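# Slide the napkin under the cup, cup upright in place

## Task

Get the napkin underneath the cup while the cup stays upright and stays at the spot it occupies now.

## Robot and tools

Robot: two six-joint arms, left_arm and right_arm, each ending in a five-finger hand (left_arm has a left hand, the mirror of the right one). Base positions in the scene frame: left_arm at (-0.034, +0.454, 0) m, right_arm at (+0.068, -0.351, 0) m, both nearly unrotated. A post stands behind the arms. Scene frame: origin at table-top height midway between the nominal bases, +z up, +x out over the table, left_arm on the +y side. Image left/right does not match arm names.

Frames: each arm's reported hand pose, velocities and Hand target are in that arm's own base frame. Fixed cameras and the table use the scene frame. Move offsets run along the axes of the Hand target itself.

Hand point: a spot 0.05 m in front of the palm and 0.15 m from the wrist flange along the fingers. Its +z runs along straightened fingers, +y out of the palm, +x across the palm away from the thumb (toward the thumb on the left hand). Straight fingers extend 0.06-0.07 m past it and lie 0.06 m behind it along -y. A wrist bracket on the little-finger side can strike objects, and with fingers level the wrist may sit up to 0.11 m (palm down) or 0.23 m (palm up) below the point, so it can reach the table first.

A row is 28 numbers, each in [-1, 1], always for both arms: left dx, dy, dz, rx, ry, rz; left thumb_turn, thumb_bend, index, middle, ring, little, force_limit, speed; then the same 14 for the right arm. Pose numbers are offsets from that arm's Hand target as it stood when the action or move began, not absolute poses; 1.0 equals 0.6 m or 180 degrees, and rx, ry, rz form a single rotation vector. Every row counts from that same start, and repeating an offset in a later call moves the arm further. Six zeros means no new pose request for that arm. Finger numbers: -1 open/straight, +1 closed; thumb_turn +1 puts the thumb opposite the fingers. force_limit maps -1..+1 to about 0..10 N at the fingertip (0..15 N for both thumb motors); speed rises from near zero at -1 to full at +0.48 and above (full travel in 0.49 s). To leave a hand unchanged, resend the last eight numbers actually executed for it; if none yet, send its hand_measured six values plus hand_force_limit and hand_speed. Use speed -0.94 or lower for gentle grips. Thumb-in grips fit objects roughly 0.035-0.065 m thick; thumb tip against index pad can pinch light things up to about 0.08 m.

Tools:
- execute_actions: actions = list of up to 15 actions, each up to 15 rows at 1/30 s per row (a short action repeats its last row to step 15). cameras optional; an empty actions list returns images of all cameras.
- move: target = one 28-number row or a list of up to 15 rows, all offsets from the same Hand targets; straight-line paths, ending together, capped at 10 s. speed in m/s, 0.002-3.6 (default 0.25), one value or one per target; turns limited to twice that in rad/s. blend in m for rounding list corners (0 = stop at each). stop_force 3-120 N ends an arm's path when its wrist sensor feels that much resistance; unreliable while the hand turns, and tool numbers must stay identical across the list. zero (with stop_force, default true) rezeroes before moving. blocking=false returns after 0.5 s (not with stop_force). Result adds a move: line: done, off_target, moving, held or fault, plus limits=paced (pose clipped) or limits=held.
- wait: seconds 0-3600. stop: brakes a running move. zoom_image: camera (cam_high, cam_low, cam_left_wrist, cam_right_wrist) and region [x0, y0, x1, y1] pixels, at most 504x504. show_instructions: reference pages. zero_wrist_force: arm. finished_scene: scene 1 (optional).

Results: end_effector_position (m), end_effector_quat_wxyz, velocities, Hand target (the last commanded pose after clipping; next offsets start there), joint positions and torques, hand_measured, hand_stopped_by (moving, target, force, stalled, fault), hand_load_n (positive pushes fingers open; a lost grip shows as load near 0), Wrist force/torque along the hand axes plus the peak line. Orientation commands are clipped to 32 degrees from the measured one per step. The hand often settles short of its target; send the missing distance as an offset.

Cameras: cam_high and cam_low 896x504, cam_left_wrist and cam_right_wrist 672x504.

Avoid: dropping or tipping the cup, pushing anything off the table, slamming or hard presses. Arms are stiff; aiming even slightly past firm contact (e.g. into the table) can fault. A joint torque at its limit (wrist 25.4 N m, others 136 N m) or about 150 N outside force stops the arm for 10 s. Keep the arms apart; keep the wrist away from its base's first-joint axis. Long stretched holds heat motors (warning at 70 °C, brake at 85 °C).

Each tool is called after ">>>" as a command line: name --argument value for each argument, lists and objects as JSON in quotes; but a table of rows of numbers goes row by row, as --pt "numbers of a row", without its own name.

Reference images:

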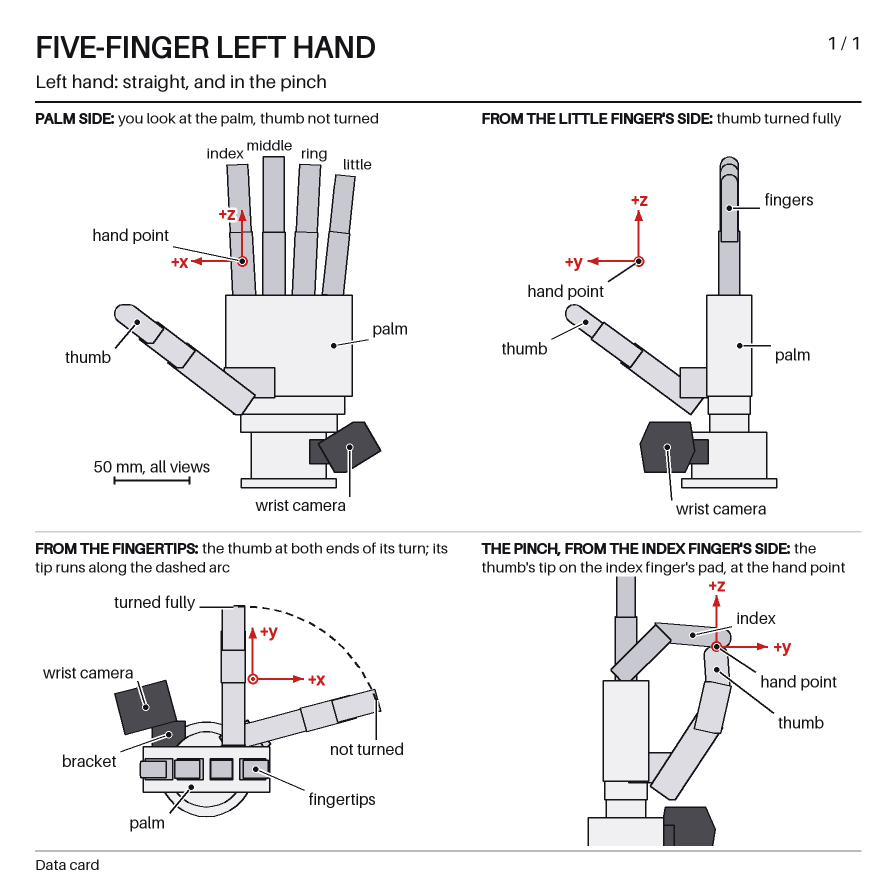

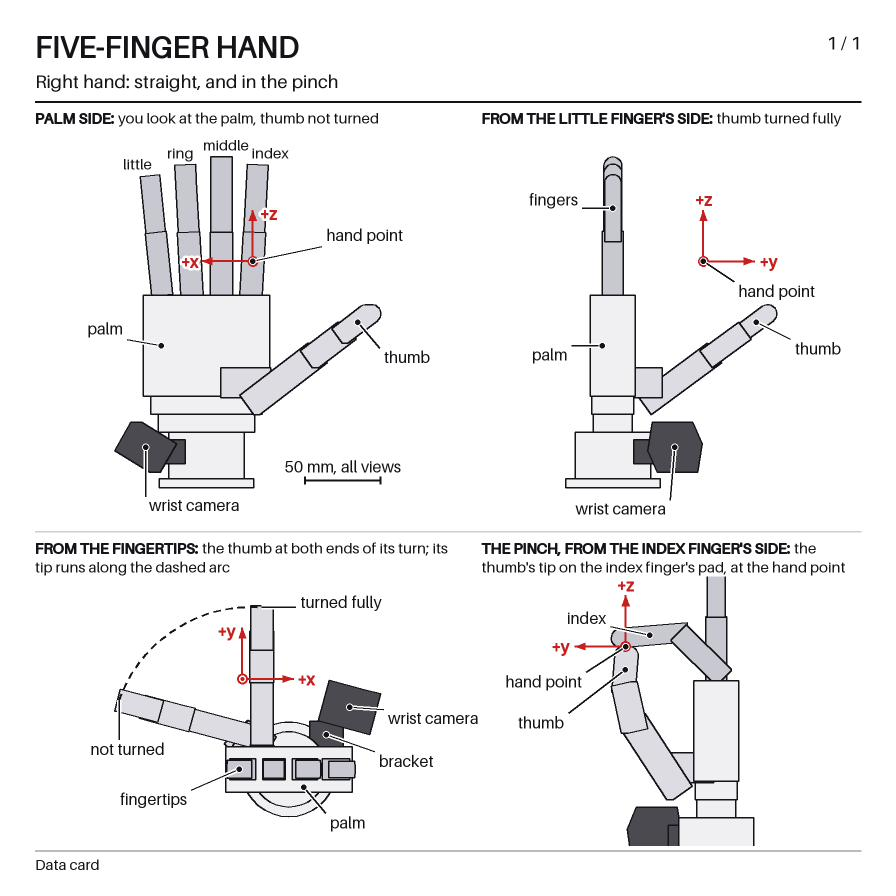

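## Session

>>> execute_actions --actions '[]'

Scene clock: 0.00 s.
left_arm: end_effector_position=(+0.1530, -0.3089, +0.2721) hand_measured=(-1.000, -1.000, -1.000, -1.000, -1.000, -1.000) hand_load_n=(+0.0, +0.0, +0.0, +0.0, +0.0, +0.0) hand_stopped_by=(target, target, target, target, target, target) hand_force_limit=0.00 hand_speed=-0.80 end_effector_quat_wxyz=(+0.019, +0.703, -0.662, -0.261) | right_arm: end_effector_position=(-0.1297, +0.4495, +0.3208) hand_measured=(-1.000, -1.000, -1.000, -1.000, -1.000, -1.000) hand_load_n=(+0.0, +0.0, +0.0, +0.0, +0.0, +0.0) hand_stopped_by=(target, target, target, target, target, target) hand_force_limit=0.00 hand_speed=-0.80 end_effector_quat_wxyz=(+0.027, -0.196, +0.975, +0.105)
Joint positions: left_arm=[2.576 -1.965 -1.511 1.379 -1.631 2.5] | right_arm=[1.584 -1.484 1.519 1.318 1.586 -0.386]
Joint velocities: within noise
Joint torques (N m): no reading
Wrist force (N): no reading
Wrist torque (N m): no reading
Wrist force, peak (N): no reading
Hand target: left_arm +0.1530, -0.3089, +0.2721; +0.019, +0.703, -0.662, -0.261 | right_arm -0.1297, +0.4495, +0.3208; +0.027, -0.196, +0.975, +0.105

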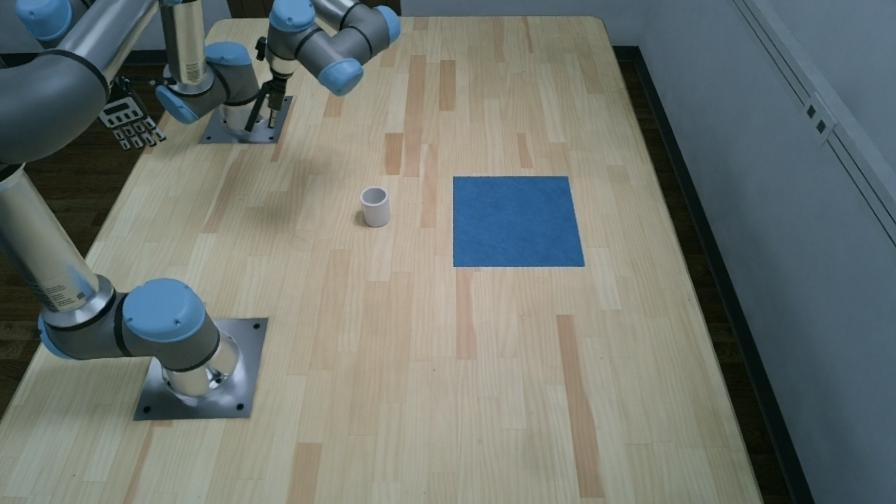

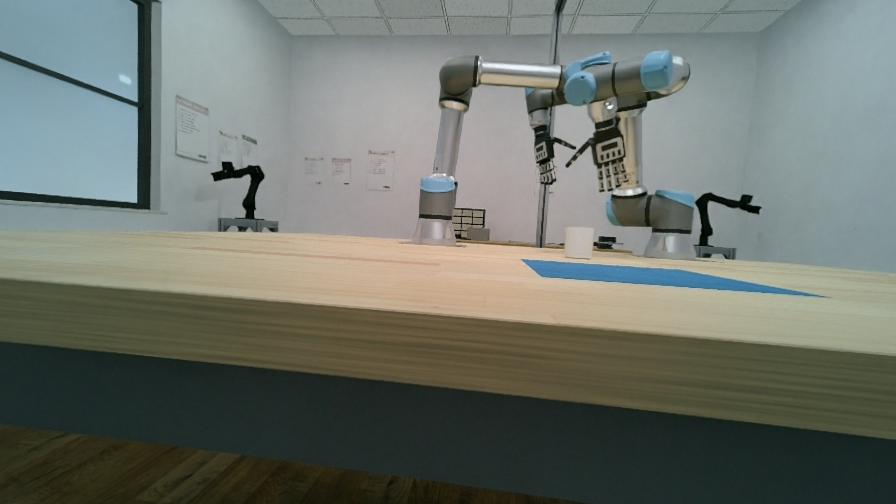

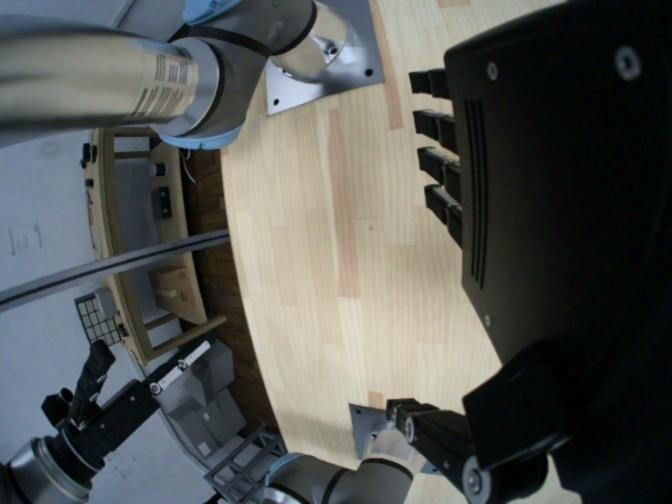

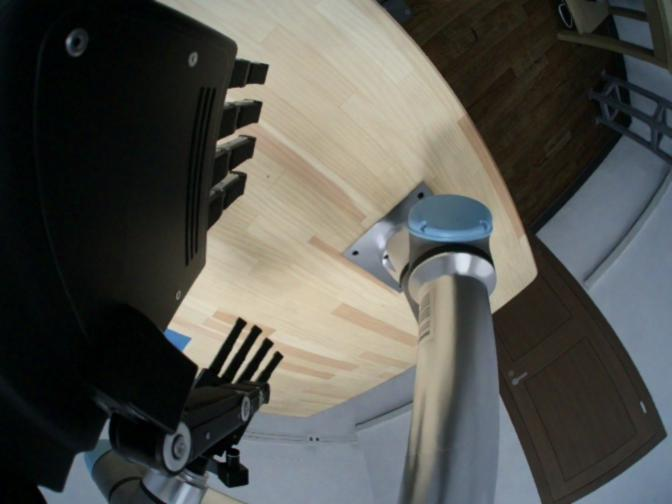

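>>> zoom_image --camera "cam_high" --region '[330, 160, 430, 250]'

>>> zoom_image --camera "cam_low" --region '[520, 180, 840, 310]'

>>> zoom_image --camera "cam_high" --region '[0, 0, 500, 450]'

Scaled by 5.040.

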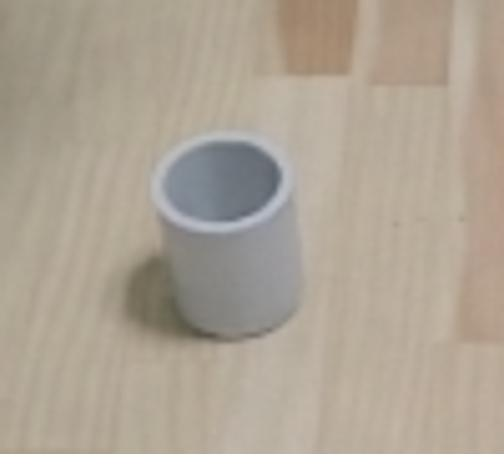

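Scaled by 1.575.

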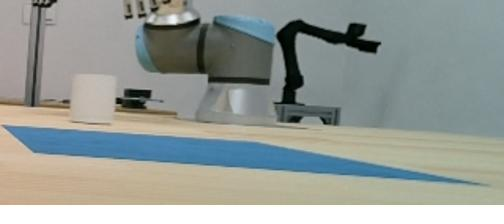

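Scaled by 1.008.

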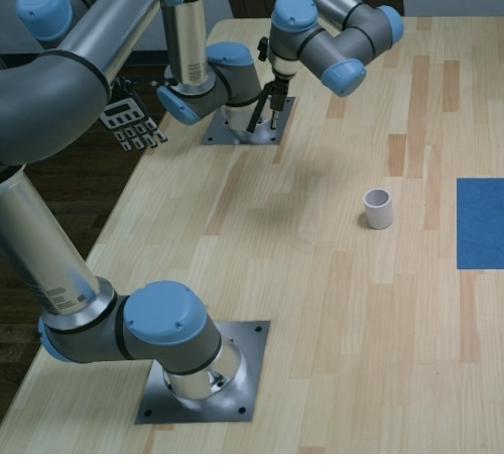

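>>> move --target '[0,0,0,0,0,0.722,1,-1,-1,-1,-1,-1,0,0.2,0.0815,-0.195,-0.0466,0,0,0,-1,-1,-1,-1,-1,-1,0,-0.8]' --speed 0.4 --cameras '["cam_high","cam_left_wrist"]'

Scene clock: 18.67 s.
left_arm: end_effector_position=(+0.1530, -0.3089, +0.2721) hand_measured=(+1.000, -1.000, -1.000, -1.000, -1.000, -1.000) hand_load_n=(+0.0, -0.5, +0.0, +0.0, +0.0, +0.0) hand_stopped_by=(target, target, target, target, target, target) hand_force_limit=0.00 hand_speed=0.20 end_effector_quat_wxyz=(-0.244, +0.302, +0.917, +0.093) | right_arm: end_effector_position=(-0.1296, +0.3196, +0.3207) hand_measured=(-1.000, -1.000, -1.000, -1.000, -1.000, -1.000) hand_load_n=(+0.0, +0.0, +0.0, +0.0, +0.0, +0.0) hand_stopped_by=(target, target, target, target, target, target) hand_force_limit=0.00 hand_speed=-0.80 end_effector_quat_wxyz=(+0.027, -0.196, +0.975, +0.105)
Joint positions: left_arm=[2.316 -2.071 -1.366 1.342 -1.5 4.543] | right_arm=[1.592 -1.789 1.803 1.34 1.587 -0.377]
Joint torques (N m): left_arm=[-7.41 42.2 6.61 -4.65 1.45 2.88] | right_arm=[7.23 -20.09 -9.05 3.7 0.83 2.22]
Wrist force (N): left_arm=[1.5 -0.2 0.0] | right_arm=[-0.3 -0.3 0.2]
Wrist torque (N m): left_arm=[-0.02 -0.20 -0.01] | right_arm=[-0.07 0.03 -0.02]
Wrist force, peak (N): left_arm=[1.7 -0.1 0.3] | right_arm=[0.0 -0.5 0.0]
Hand target: left_arm +0.1530, -0.3089, +0.2721; -0.244, +0.302, +0.917, +0.093 | right_arm -0.1296, +0.3196, +0.3207; +0.027, -0.196, +0.975, +0.105
Off the commanded pose: left_arm 0.000 m, 0 deg | right_arm 0.000 m, 0 deg.
move: done
cam_left_wrist: T_world_to_cam=[[-0.75738, -0.64837, 0.0774, -0.10284], [-0.2631, 0.41149, 0.87261, -0.06856], [-0.59762, 0.64054, -0.48224, 0.53707]] pos_world=[0.22504, -0.38248, 0.32678]

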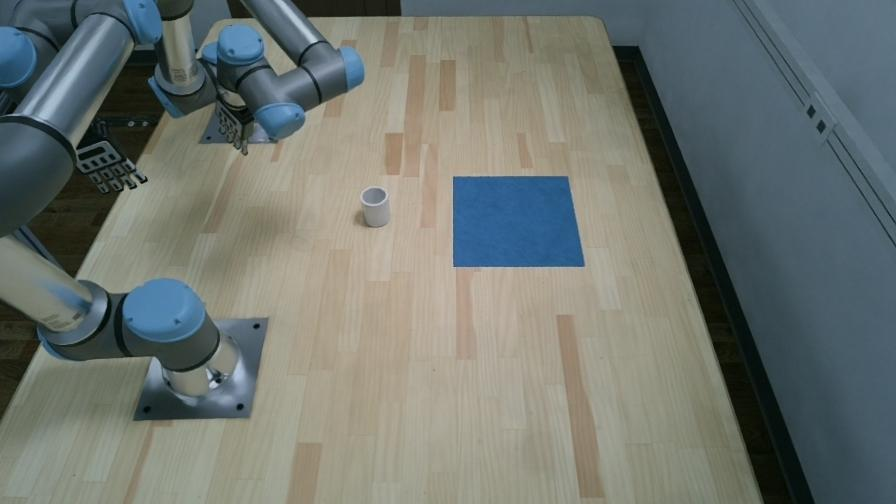

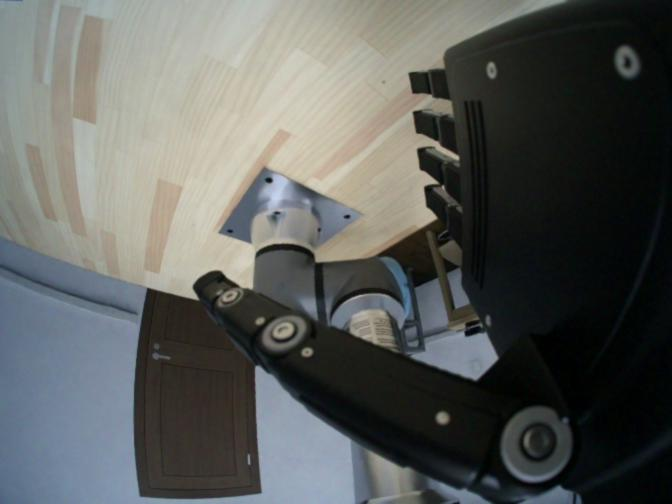

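>>> move --pt "-0.2115 0.0837 -0.0823 0 -0.3056 0 1 -1 -1 -1 -1 -1 0 0.2 0 0 0 0 0 0 -1 -1 -1 -1 -1 -1 0 -0.8" --pt "-0.4582 0.1658 -0.1042 0 -0.6111 0 1 -1 -1 -1 -1 -1 0 0.2 -0.752 -0.581 -0.0433 0.2111 -0.0498 -0.3678 -1 -1 -1 -1 -1 -1 0 -0.8" --speed '[0.4,0.35]' --blend '[0.05,0]' --cameras '["all"]'

Scene clock: 24.23 s.
left_arm: end_effector_position=(+0.4290, -0.3891, +0.1900) hand_measured=(+1.000, -1.000, -1.000, -1.000, -1.000, -1.000) hand_load_n=(+0.5, +0.0, +0.0, +0.0, +0.0, +0.0) hand_stopped_by=(target, target, target, target, target, target) hand_force_limit=0.00 hand_speed=0.20 end_effector_quat_wxyz=(+0.611, +0.250, +0.726, -0.194) | right_arm: end_effector_position=(+0.4211, +0.1699, +0.3210) hand_measured=(-1.000, -1.000, -1.000, -1.000, -1.000, -1.000) hand_load_n=(+0.0, +0.0, +0.0, +0.0, +0.0, +0.0) hand_stopped_by=(target, target, target, target, target, target) hand_force_limit=0.00 hand_speed=-0.80 end_effector_quat_wxyz=(-0.209, +0.659, -0.689, +0.217)
Joint positions: left_arm=[2.551 -1.632 -2.121 3.574 -1.523 4.745] | right_arm=[0.03 -1.523 1.446 1.038 1.612 -3.081]
Joint torques (N m): left_arm=[8.94 13.23 7.28 3.09 1.48 -2.46] | right_arm=[-11.42 -5.8 -24.58 -0.67 -1.93 -3.24]
Wrist force (N): left_arm=[-0.6 0.5 0.3] | right_arm=[-0.6 -0.6 -0.1]
Wrist torque (N m): left_arm=[0.02 0.12 -0.06] | right_arm=[0.06 0.14 0.12]
Wrist force, peak (N): left_arm=[1.8 -0.2 0.3] | right_arm=[0.0 -1.9 0.7]
Hand target: left_arm +0.4290, -0.3891, +0.1900; +0.611, +0.250, +0.726, -0.194 | right_arm +0.4211, +0.1699, +0.3210; -0.209, +0.659, -0.689, +0.217
Off the commanded pose: left_arm 0.000 m, 0 deg | right_arm 0.000 m, 0 deg.
move: done
cam_left_wrist: T_world_to_cam=[[-0.59518, -0.76003, -0.261, 0.01183], [-0.4023, 0.56297, -0.72196, 0.53042], [0.69564, -0.3247, -0.64082, -0.18649]] pos_world=[0.35015, -0.35017, 0.26652]
cam_right_wrist: T_world_to_cam=[[-0.79905, -0.24142, -0.55067, 0.54834], [-0.45538, 0.84103, 0.29207, -0.04601], [0.39262, 0.48414, -0.78196, 0.12214]] pos_world=[0.36924, 0.11195, 0.4109]

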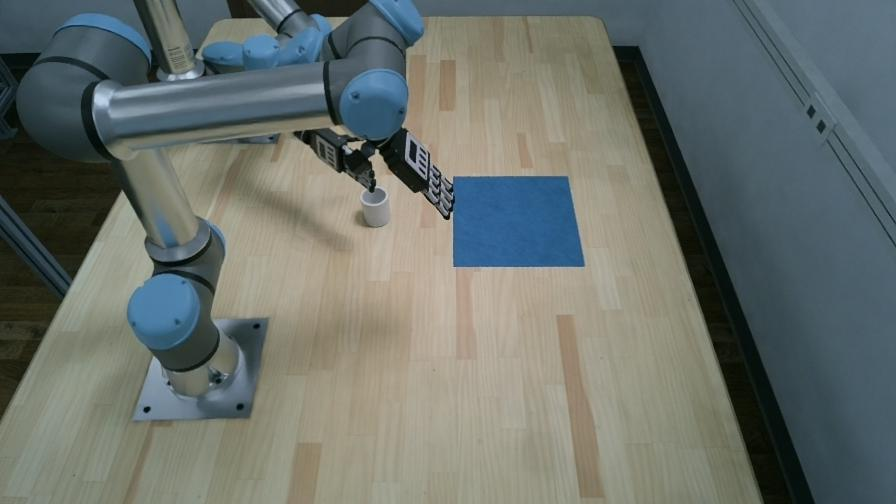

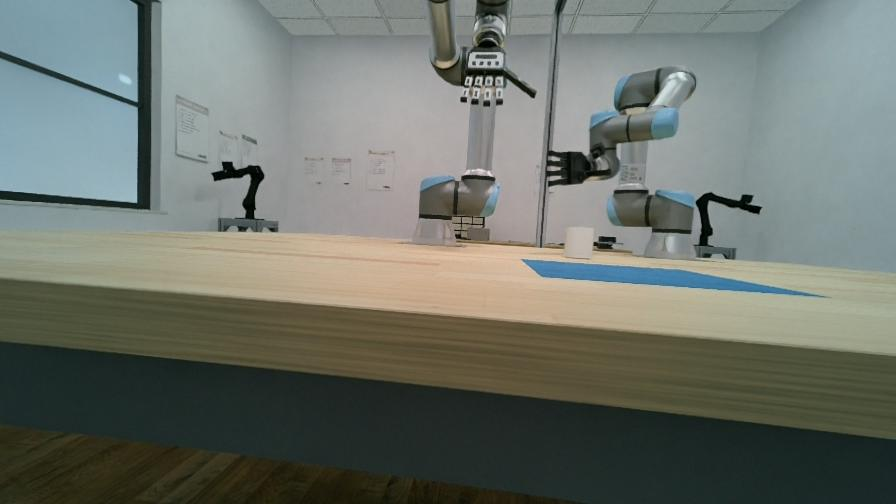

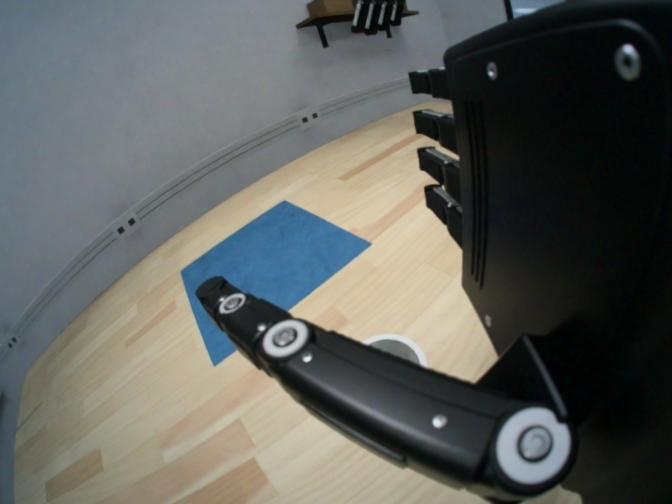

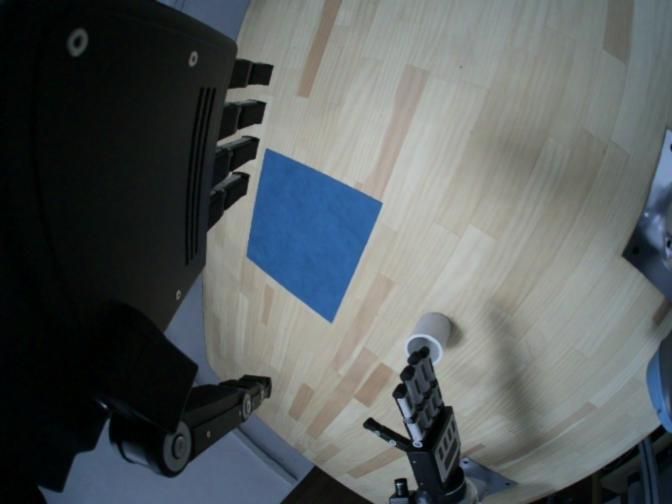

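>>> zoom_image --camera "cam_left_wrist" --region '[180, 180, 516, 432]'

>>> zoom_image --camera "cam_right_wrist" --region '[350, 280, 518, 504]'

>>> zoom_image --camera "cam_high" --region '[280, 100, 480, 250]'

Scaled by 1.500 from the camera's image (finer frame: 960x720).

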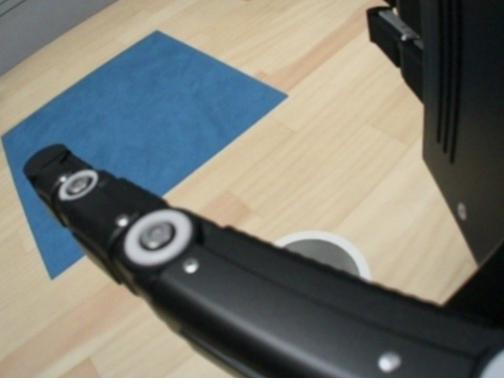

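Scaled by 2.250 from the camera's image (finer frame: 960x720).

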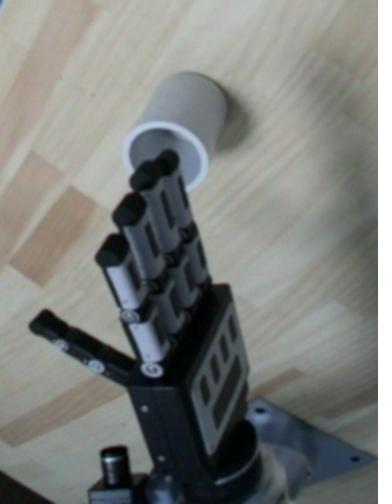

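Scaled by 2.520.

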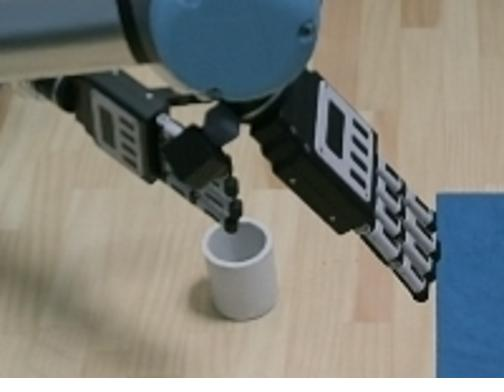

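>>> zoom_image --camera "cam_low" --region '[520, 130, 640, 270]'

Scaled by 3.600.

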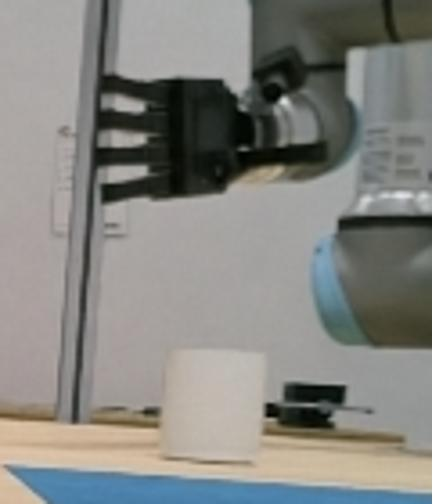

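>>> move --target '[0.133,-0.0087,0.0135,0,0,0,1,-1,-1,-1,-1,-1,0,0.2,0,0,0,0,0,0,-1,-1,-1,-1,-1,-1,0,-0.8]' --speed 0.15 --cameras '["cam_high","cam_low","cam_left_wrist","cam_right_wrist"]'

>>> zoom_image --camera "cam_right_wrist" --region '[350, 280, 518, 504]'

>>> zoom_image --camera "cam_high" --region '[320, 140, 440, 230]'

>>> zoom_image --camera "cam_low" --region '[520, 130, 640, 270]'

Scene clock: 27.67 s.
left_arm: end_effector_position=(+0.4220, -0.3881, +0.1100) hand_measured=(+1.000, -1.000, -1.000, -1.000, -1.000, -1.000) hand_load_n=(+0.0, +0.0, +0.0, +0.5, +0.0, +0.0) hand_stopped_by=(target, target, target, target, target, target) hand_force_limit=0.00 hand_speed=0.20 end_effector_quat_wxyz=(+0.611, +0.250, +0.726, -0.194) | right_arm: end_effector_position=(+0.4211, +0.1699, +0.3210) hand_measured=(-1.000, -1.000, -1.000, -1.000, -1.000, -1.000) hand_load_n=(+0.0, +0.0, +0.0, +0.0, +0.0, +0.0) hand_stopped_by=(target, target, target, target, target, target) hand_force_limit=0.00 hand_speed=-0.80 end_effector_quat_wxyz=(-0.209, +0.659, -0.689, +0.217)
Joint positions: left_arm=[2.541 -1.775 -2.227 3.822 -1.532 4.743] | right_arm=[0.03 -1.523 1.446 1.038 1.612 -3.081]
Joint torques (N m): left_arm=[-8.2 14.54 4.43 2.93 -1.29 0.19] | right_arm=[-11.49 -6.01 -23.65 -0.59 -1.99 -3.12]
Wrist force (N): left_arm=[-0.7 0.6 -0.1] | right_arm=[-0.3 -0.4 0.1]
Wrist torque (N m): left_arm=[0.03 0.15 0.11] | right_arm=[0.08 0.09 0.14]
Wrist force, peak (N): left_arm=[-1.3 0.7 0.0] | right_arm=[-0.2 -0.9 0.3]
Hand target: left_arm +0.4220, -0.3881, +0.1099; +0.611, +0.250, +0.726, -0.194 | right_arm +0.4211, +0.1699, +0.3210; -0.209, +0.659, -0.689, +0.217
Off the commanded pose: left_arm 0.000 m, 0 deg | right_arm 0.000 m, 0 deg.
move: done
cam_left_wrist: T_world_to_cam=[[-0.59523, -0.76, -0.26095, -0.01236], [-0.40226, 0.56295, -0.72199, 0.46921], [0.69562, -0.32478, -0.6408, -0.23256]] pos_world=[0.34315, -0.34907, 0.18652]
cam_right_wrist: T_world_to_cam=[[-0.79905, -0.24142, -0.55067, 0.54834], [-0.45538, 0.84103, 0.29207, -0.04601], [0.39262, 0.48414, -0.78196, 0.12214]] pos_world=[0.36924, 0.11195, 0.4109]

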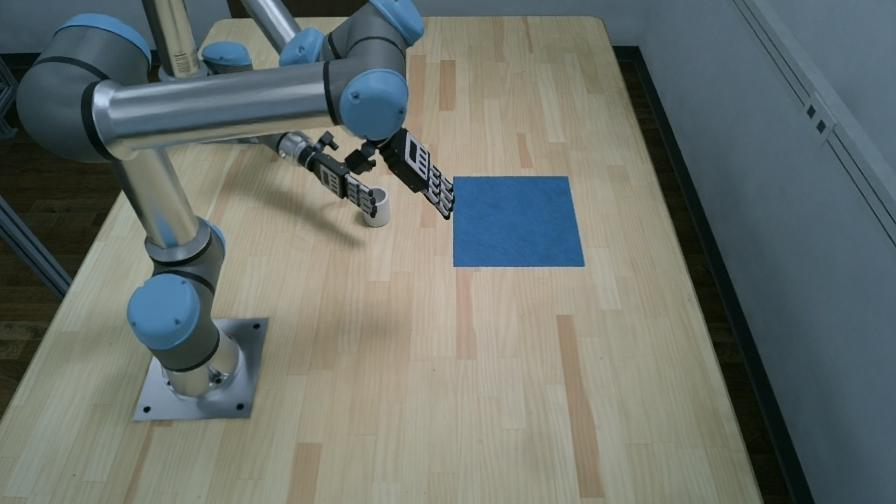

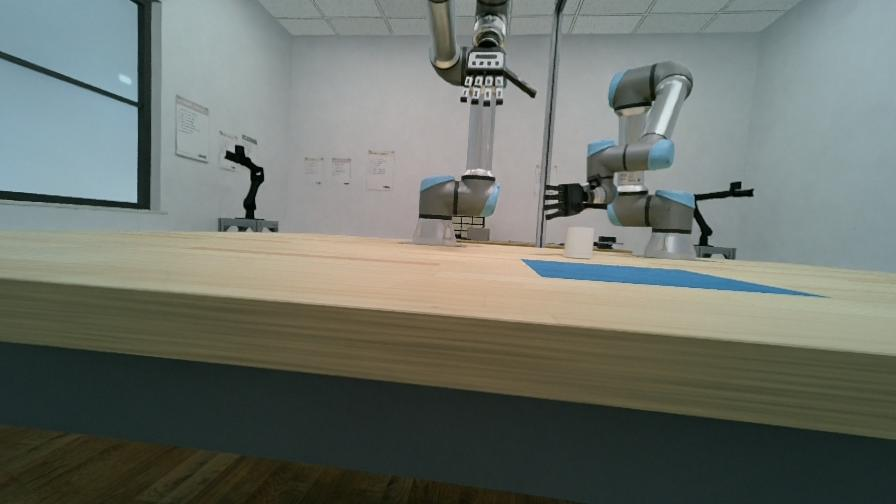

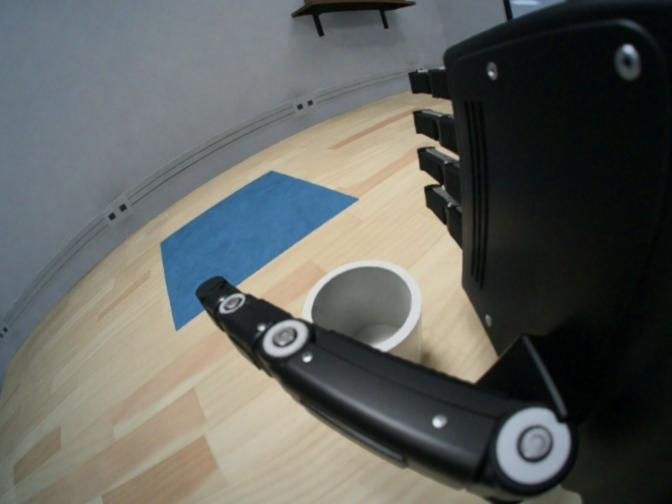

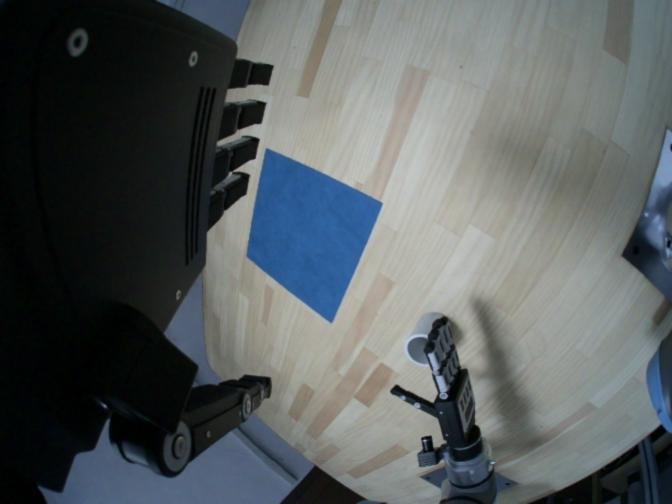

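Scaled by 2.250 from the camera's image (finer frame: 960x720).

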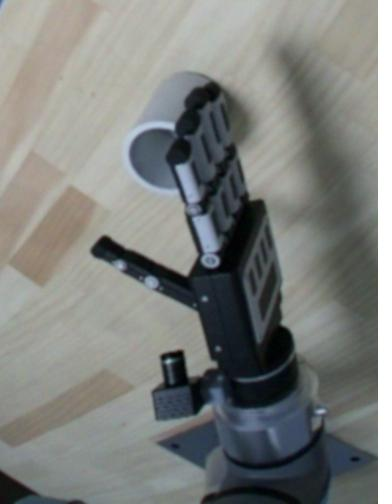

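Scaled by 4.200.

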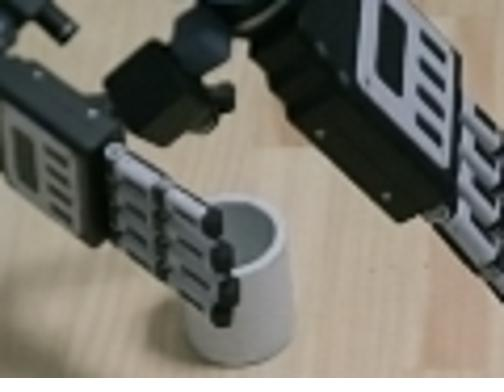

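Scaled by 3.600.

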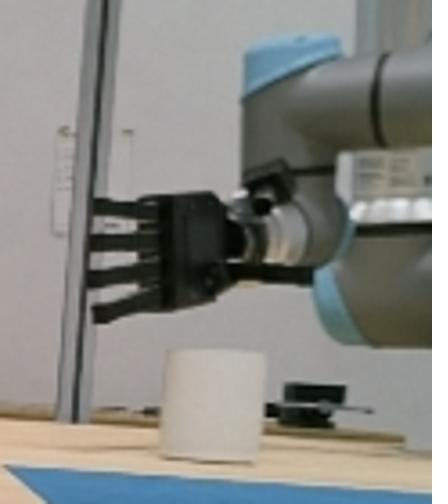

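>>> move --target '[0.1116,-0.0026,0.0201,0,0,0,1,-1,-1,-1,-1,-1,0,0.2,0,0,0,0,0,0,-1,-1,-1,-1,-1,-1,0,-0.8]' --speed 0.05 --stop_force 5 --cameras '["cam_high","cam_low","cam_left_wrist"]'

>>> zoom_image --camera "cam_high" --region '[320, 140, 440, 250]'

>>> zoom_image --camera "cam_low" --region '[520, 130, 640, 270]'

Scene clock: 31.10 s.
left_arm: end_effector_position=(+0.4220, -0.3880, +0.0419) hand_measured=(+1.000, -1.000, -1.000, -1.000, -1.000, -1.000) hand_load_n=(+0.0, +0.0, +0.0, +0.0, +0.0, +0.0) hand_stopped_by=(target, target, target, target, target, target) hand_force_limit=0.00 hand_speed=0.20 end_effector_quat_wxyz=(+0.611, +0.250, +0.726, -0.194) | right_arm: end_effector_position=(+0.4211, +0.1699, +0.3210) hand_measured=(-1.000, -1.000, -1.000, -1.000, -1.000, -1.000) hand_load_n=(+0.0, +0.0, +0.0, -0.5, +0.0, +0.0) hand_stopped_by=(target, target, target, target, target, target) hand_force_limit=0.00 hand_speed=-0.80 end_effector_quat_wxyz=(-0.209, +0.659, -0.689, +0.217)
Joint positions: left_arm=[2.541 -1.944 -2.271 4.037 -1.532 4.743] | right_arm=[0.03 -1.523 1.446 1.038 1.612 -3.081]
Joint torques (N m): left_arm=[3.58 18.36 0.69 3.04 -0.07 0.76] | right_arm=[-11.53 -6.08 -24.12 0.16 -2.03 -3.02]
Wrist force (N): left_arm=[-0.9 0.5 0.2] | right_arm=[-0.4 -0.6 0.0]
Wrist torque (N m): left_arm=[0.01 0.19 0.11] | right_arm=[0.05 0.10 0.14]
Wrist force, peak (N): left_arm=[-1.1 0.9 -0.3] | right_arm=[-0.4 -0.9 0.0]
Hand target: left_arm +0.4220, -0.3880, +0.0419; +0.611, +0.250, +0.726, -0.194 | right_arm +0.4211, +0.1699, +0.3210; -0.209, +0.659, -0.689, +0.217
Off the commanded pose: left_arm 0.000 m, 0 deg | right_arm 0.000 m, 0 deg.
move: done
cam_left_wrist: T_world_to_cam=[[-0.59515, -0.76005, -0.261, -0.03017], [-0.40226, 0.56293, -0.72201, 0.42004], [0.69569, -0.32472, -0.64077, -0.2762]] pos_world=[0.34315, -0.34907, 0.11842]

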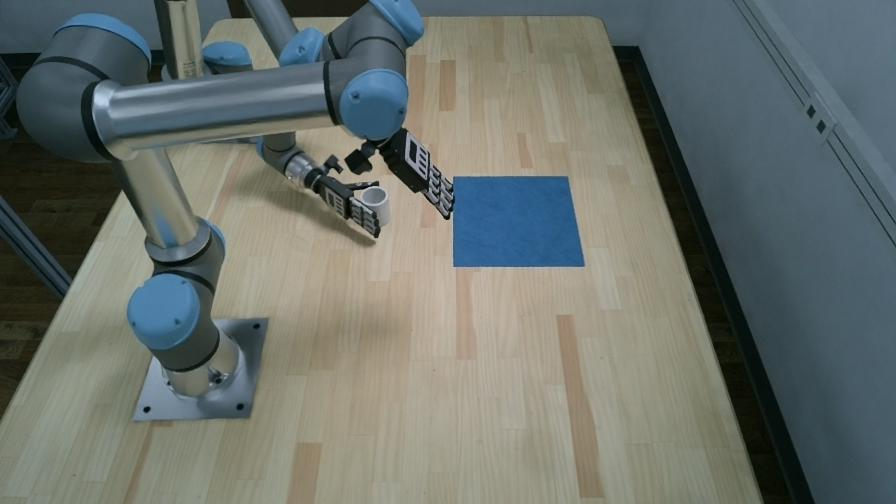

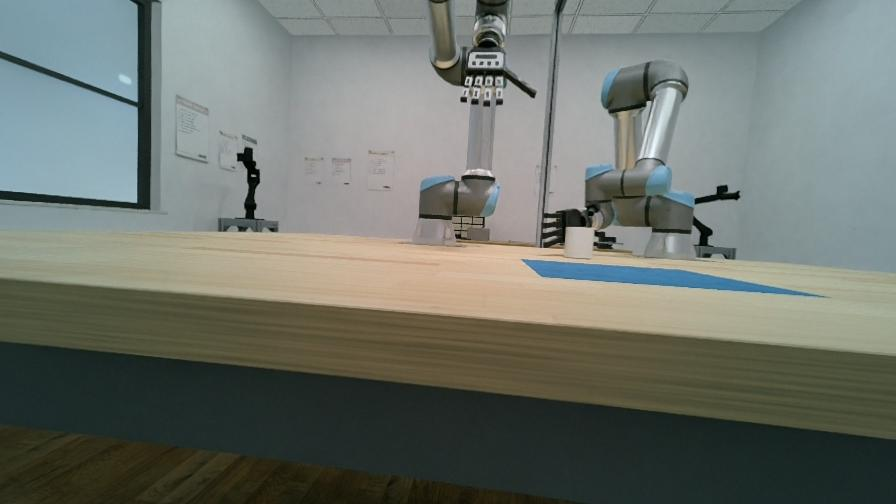

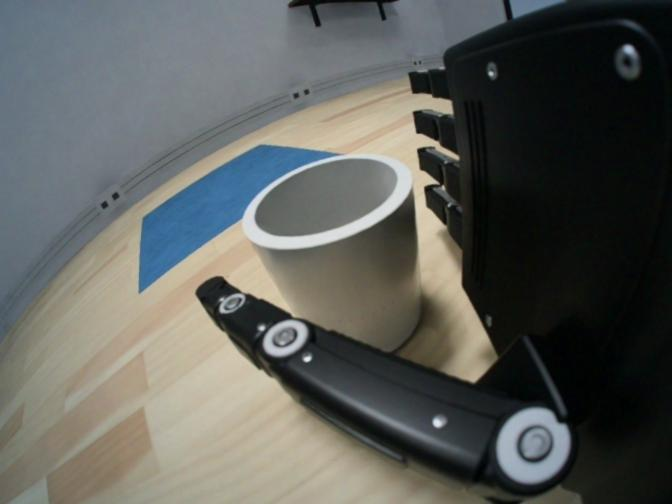

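Scaled by 4.200.

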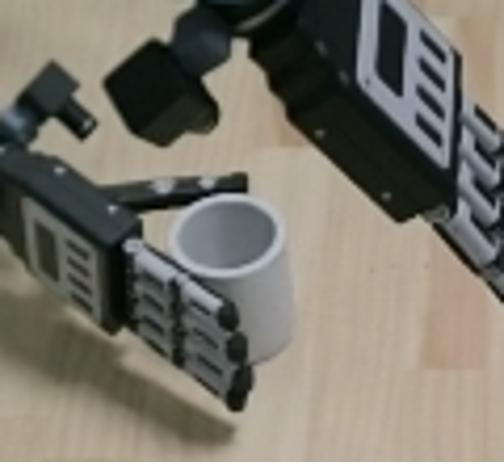

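Scaled by 3.600.

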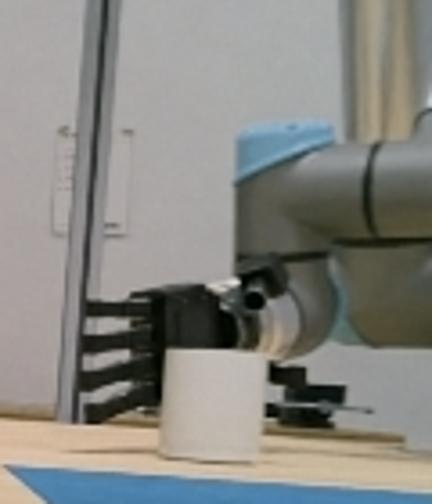

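>>> move --target '[0,0,0,0,0,0,1,0.3,0.3,0.3,-1,-1,0,-0.9,0,0,0,0,0,0,-1,-1,-1,-1,-1,-1,0,-0.8]' --cameras '["cam_high","cam_left_wrist"]'

>>> zoom_image --camera "cam_high" --region '[320, 140, 440, 250]'

Scene clock: 34.57 s.
left_arm: end_effector_position=(+0.4220, -0.3880, +0.0419) hand_measured=(+1.000, -0.660, -0.360, -0.286, -1.000, -1.000) hand_load_n=(+0.0, +14.5, +2.5, +6.0, +0.0, +0.0) hand_stopped_by=(target, force, force, force, target, target) hand_force_limit=0.00 hand_speed=-0.90 end_effector_quat_wxyz=(+0.611, +0.250, +0.726, -0.194) | right_arm: end_effector_position=(+0.4211, +0.1699, +0.3210) hand_measured=(-1.000, -1.000, -1.000, -1.000, -1.000, -1.000) hand_load_n=(+0.0, +0.0, +0.0, +0.0, +0.0, +0.0) hand_stopped_by=(target, target, target, target, target, target) hand_force_limit=0.00 hand_speed=-0.80 end_effector_quat_wxyz=(-0.209, +0.659, -0.689, +0.217)
Joint positions: left_arm=[2.541 -1.944 -2.271 4.037 -1.532 4.743] | right_arm=[0.03 -1.523 1.446 1.038 1.612 -3.081]
Joint torques (N m): left_arm=[-5.58 22.3 1.71 2.51 -0.81 2.22] | right_arm=[-11.41 -6.57 -24.23 0.65 -1.93 -2.94]
Wrist force (N): left_arm=[-1.7 1.3 -0.1] | right_arm=[-0.5 -0.9 0.0]
Wrist torque (N m): left_arm=[0.06 0.21 0.05] | right_arm=[0.02 0.12 0.12]
Wrist force, peak (N): left_arm=[-1.7 1.5 -0.2] | right_arm=[-0.5 -0.9 0.0]
Hand target: left_arm +0.4220, -0.3880, +0.0419; +0.611, +0.250, +0.726, -0.194 | right_arm +0.4211, +0.1699, +0.3210; -0.209, +0.659, -0.689, +0.217
Off the commanded pose: left_arm 0.000 m, 0 deg | right_arm 0.000 m, 0 deg.
move: done
cam_left_wrist: T_world_to_cam=[[-0.59514, -0.76002, -0.2611, -0.03016], [-0.40219, 0.56298, -0.72201, 0.42003], [0.69574, -0.32469, -0.64072, -0.27621]] pos_world=[0.34315, -0.34907, 0.11842]

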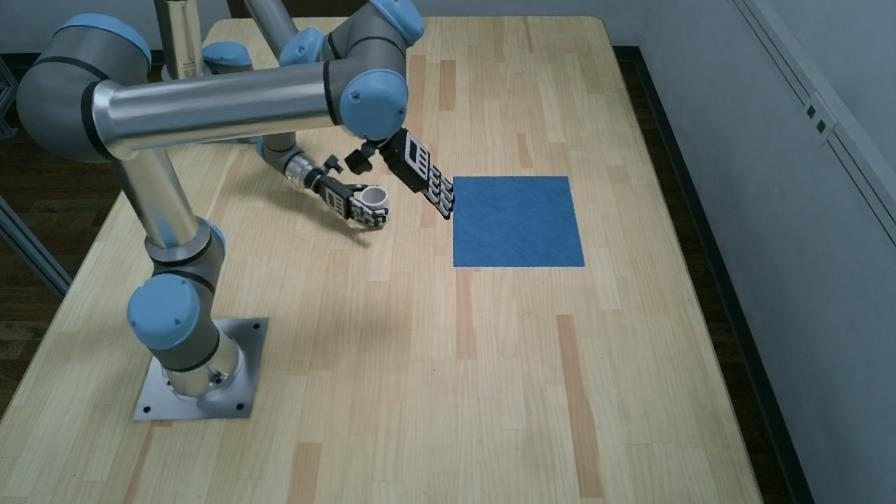

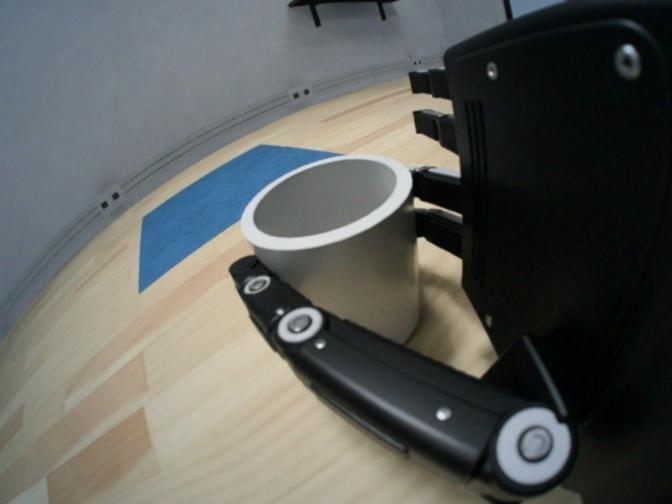

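Scaled by 4.200.

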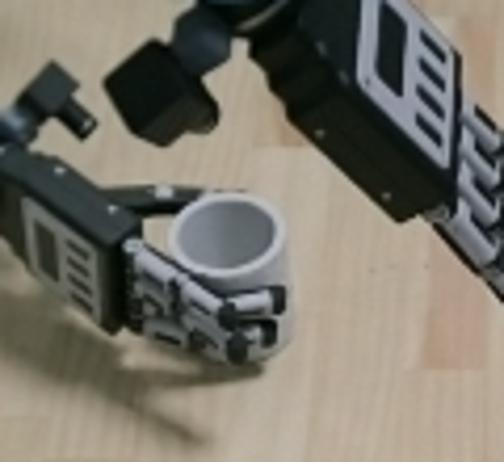

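>>> move --target '[-0.0492,0.0012,-0.0089,0,0,0,1,0.3,0.3,0.3,-1,-1,0,-0.9,0,0,0,0,0,0,-1,-1,-1,-1,-1,-1,0,-0.8]' --speed 0.04 --cameras '["cam_high","cam_low","cam_left_wrist"]'

>>> zoom_image --camera "cam_low" --region '[520, 130, 640, 270]'

Scene clock: 36.07 s.
left_arm: end_effector_position=(+0.4220, -0.3880, +0.0718) hand_measured=(+1.000, -0.660, -0.360, -0.286, -1.000, -1.000) hand_load_n=(+1.0, +14.0, +3.0, +6.5, +0.0, +0.0) hand_stopped_by=(target, force, force, force, target, target) hand_force_limit=0.00 hand_speed=-0.90 end_effector_quat_wxyz=(+0.611, +0.250, +0.726, -0.194) | right_arm: end_effector_position=(+0.4211, +0.1699, +0.3210) hand_measured=(-1.000, -1.000, -1.000, -1.000, -1.000, -1.000) hand_load_n=(+0.0, +0.0, +0.0, +0.0, +0.0, +0.0) hand_stopped_by=(target, target, target, target, target, target) hand_force_limit=0.00 hand_speed=-0.80 end_effector_quat_wxyz=(-0.209, +0.659, -0.689, +0.217)
Joint positions: left_arm=[2.541 -1.866 -2.256 3.943 -1.532 4.743] | right_arm=[0.03 -1.523 1.446 1.038 1.612 -3.081]
Joint torques (N m): left_arm=[1.5 32.02 21.66 0.21 0.69 1.43] | right_arm=[-10.98 -6.49 -24 1 -1.81 -2.91]
Wrist force (N): left_arm=[0.9 0.4 0.4] | right_arm=[-0.2 -0.5 0.1]
Wrist torque (N m): left_arm=[-0.01 0.20 0.11] | right_arm=[0.07 0.08 0.15]
Wrist force, peak (N): left_arm=[-2.0 1.2 -0.4] | right_arm=[-0.4 -0.8 0.1]
Hand target: left_arm +0.4220, -0.3880, +0.0719; +0.611, +0.250, +0.726, -0.194 | right_arm +0.4211, +0.1699, +0.3210; -0.209, +0.659, -0.689, +0.217
Off the commanded pose: left_arm 0.000 m, 0 deg | right_arm 0.000 m, 0 deg.
move: done
cam_left_wrist: T_world_to_cam=[[-0.59514, -0.76002, -0.2611, -0.02232], [-0.40219, 0.56298, -0.72201, 0.44169], [0.69574, -0.32469, -0.64072, -0.25699]] pos_world=[0.34315, -0.34907, 0.14842]

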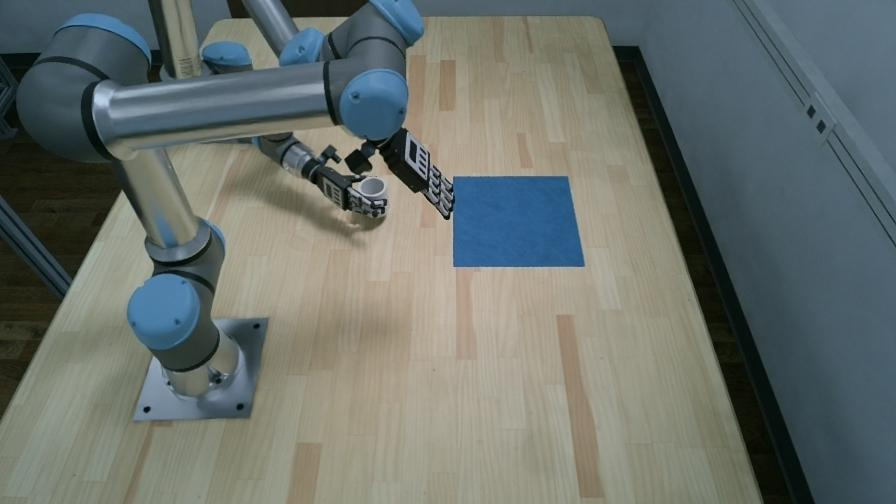

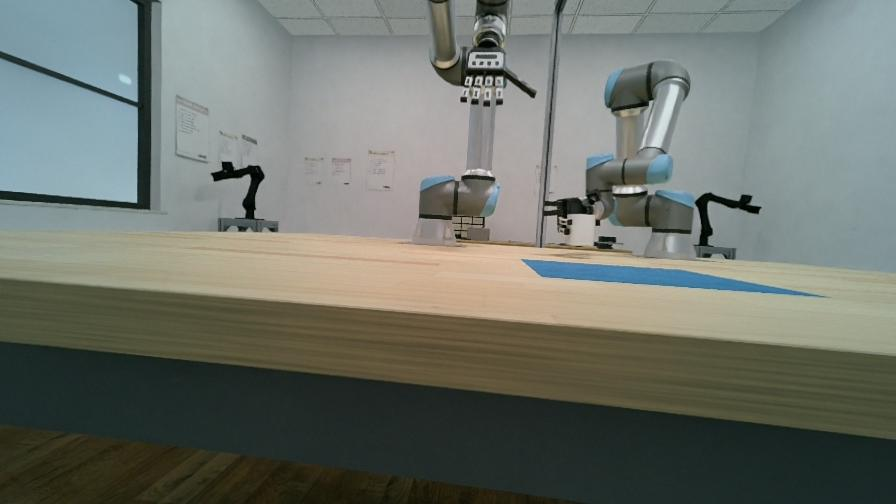

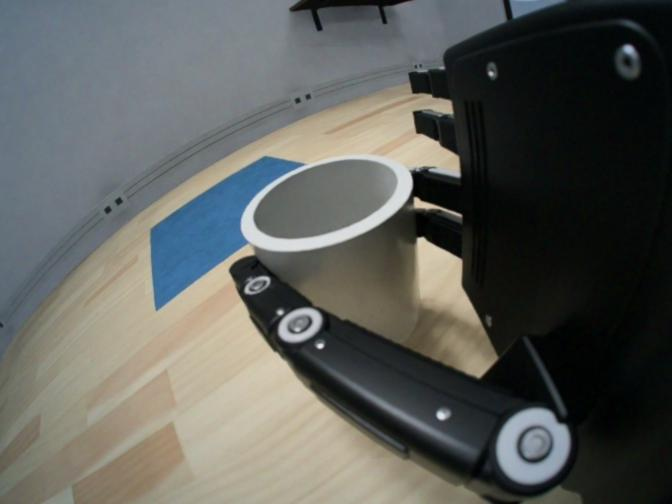

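Scaled by 3.600.

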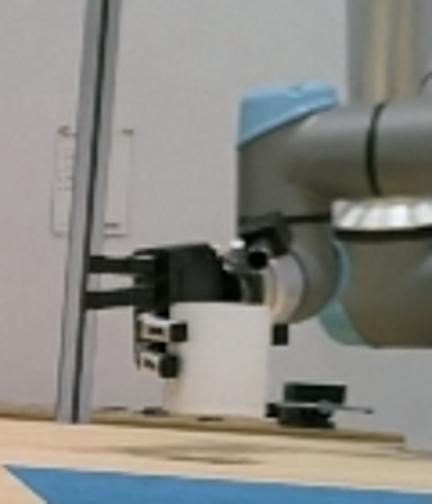

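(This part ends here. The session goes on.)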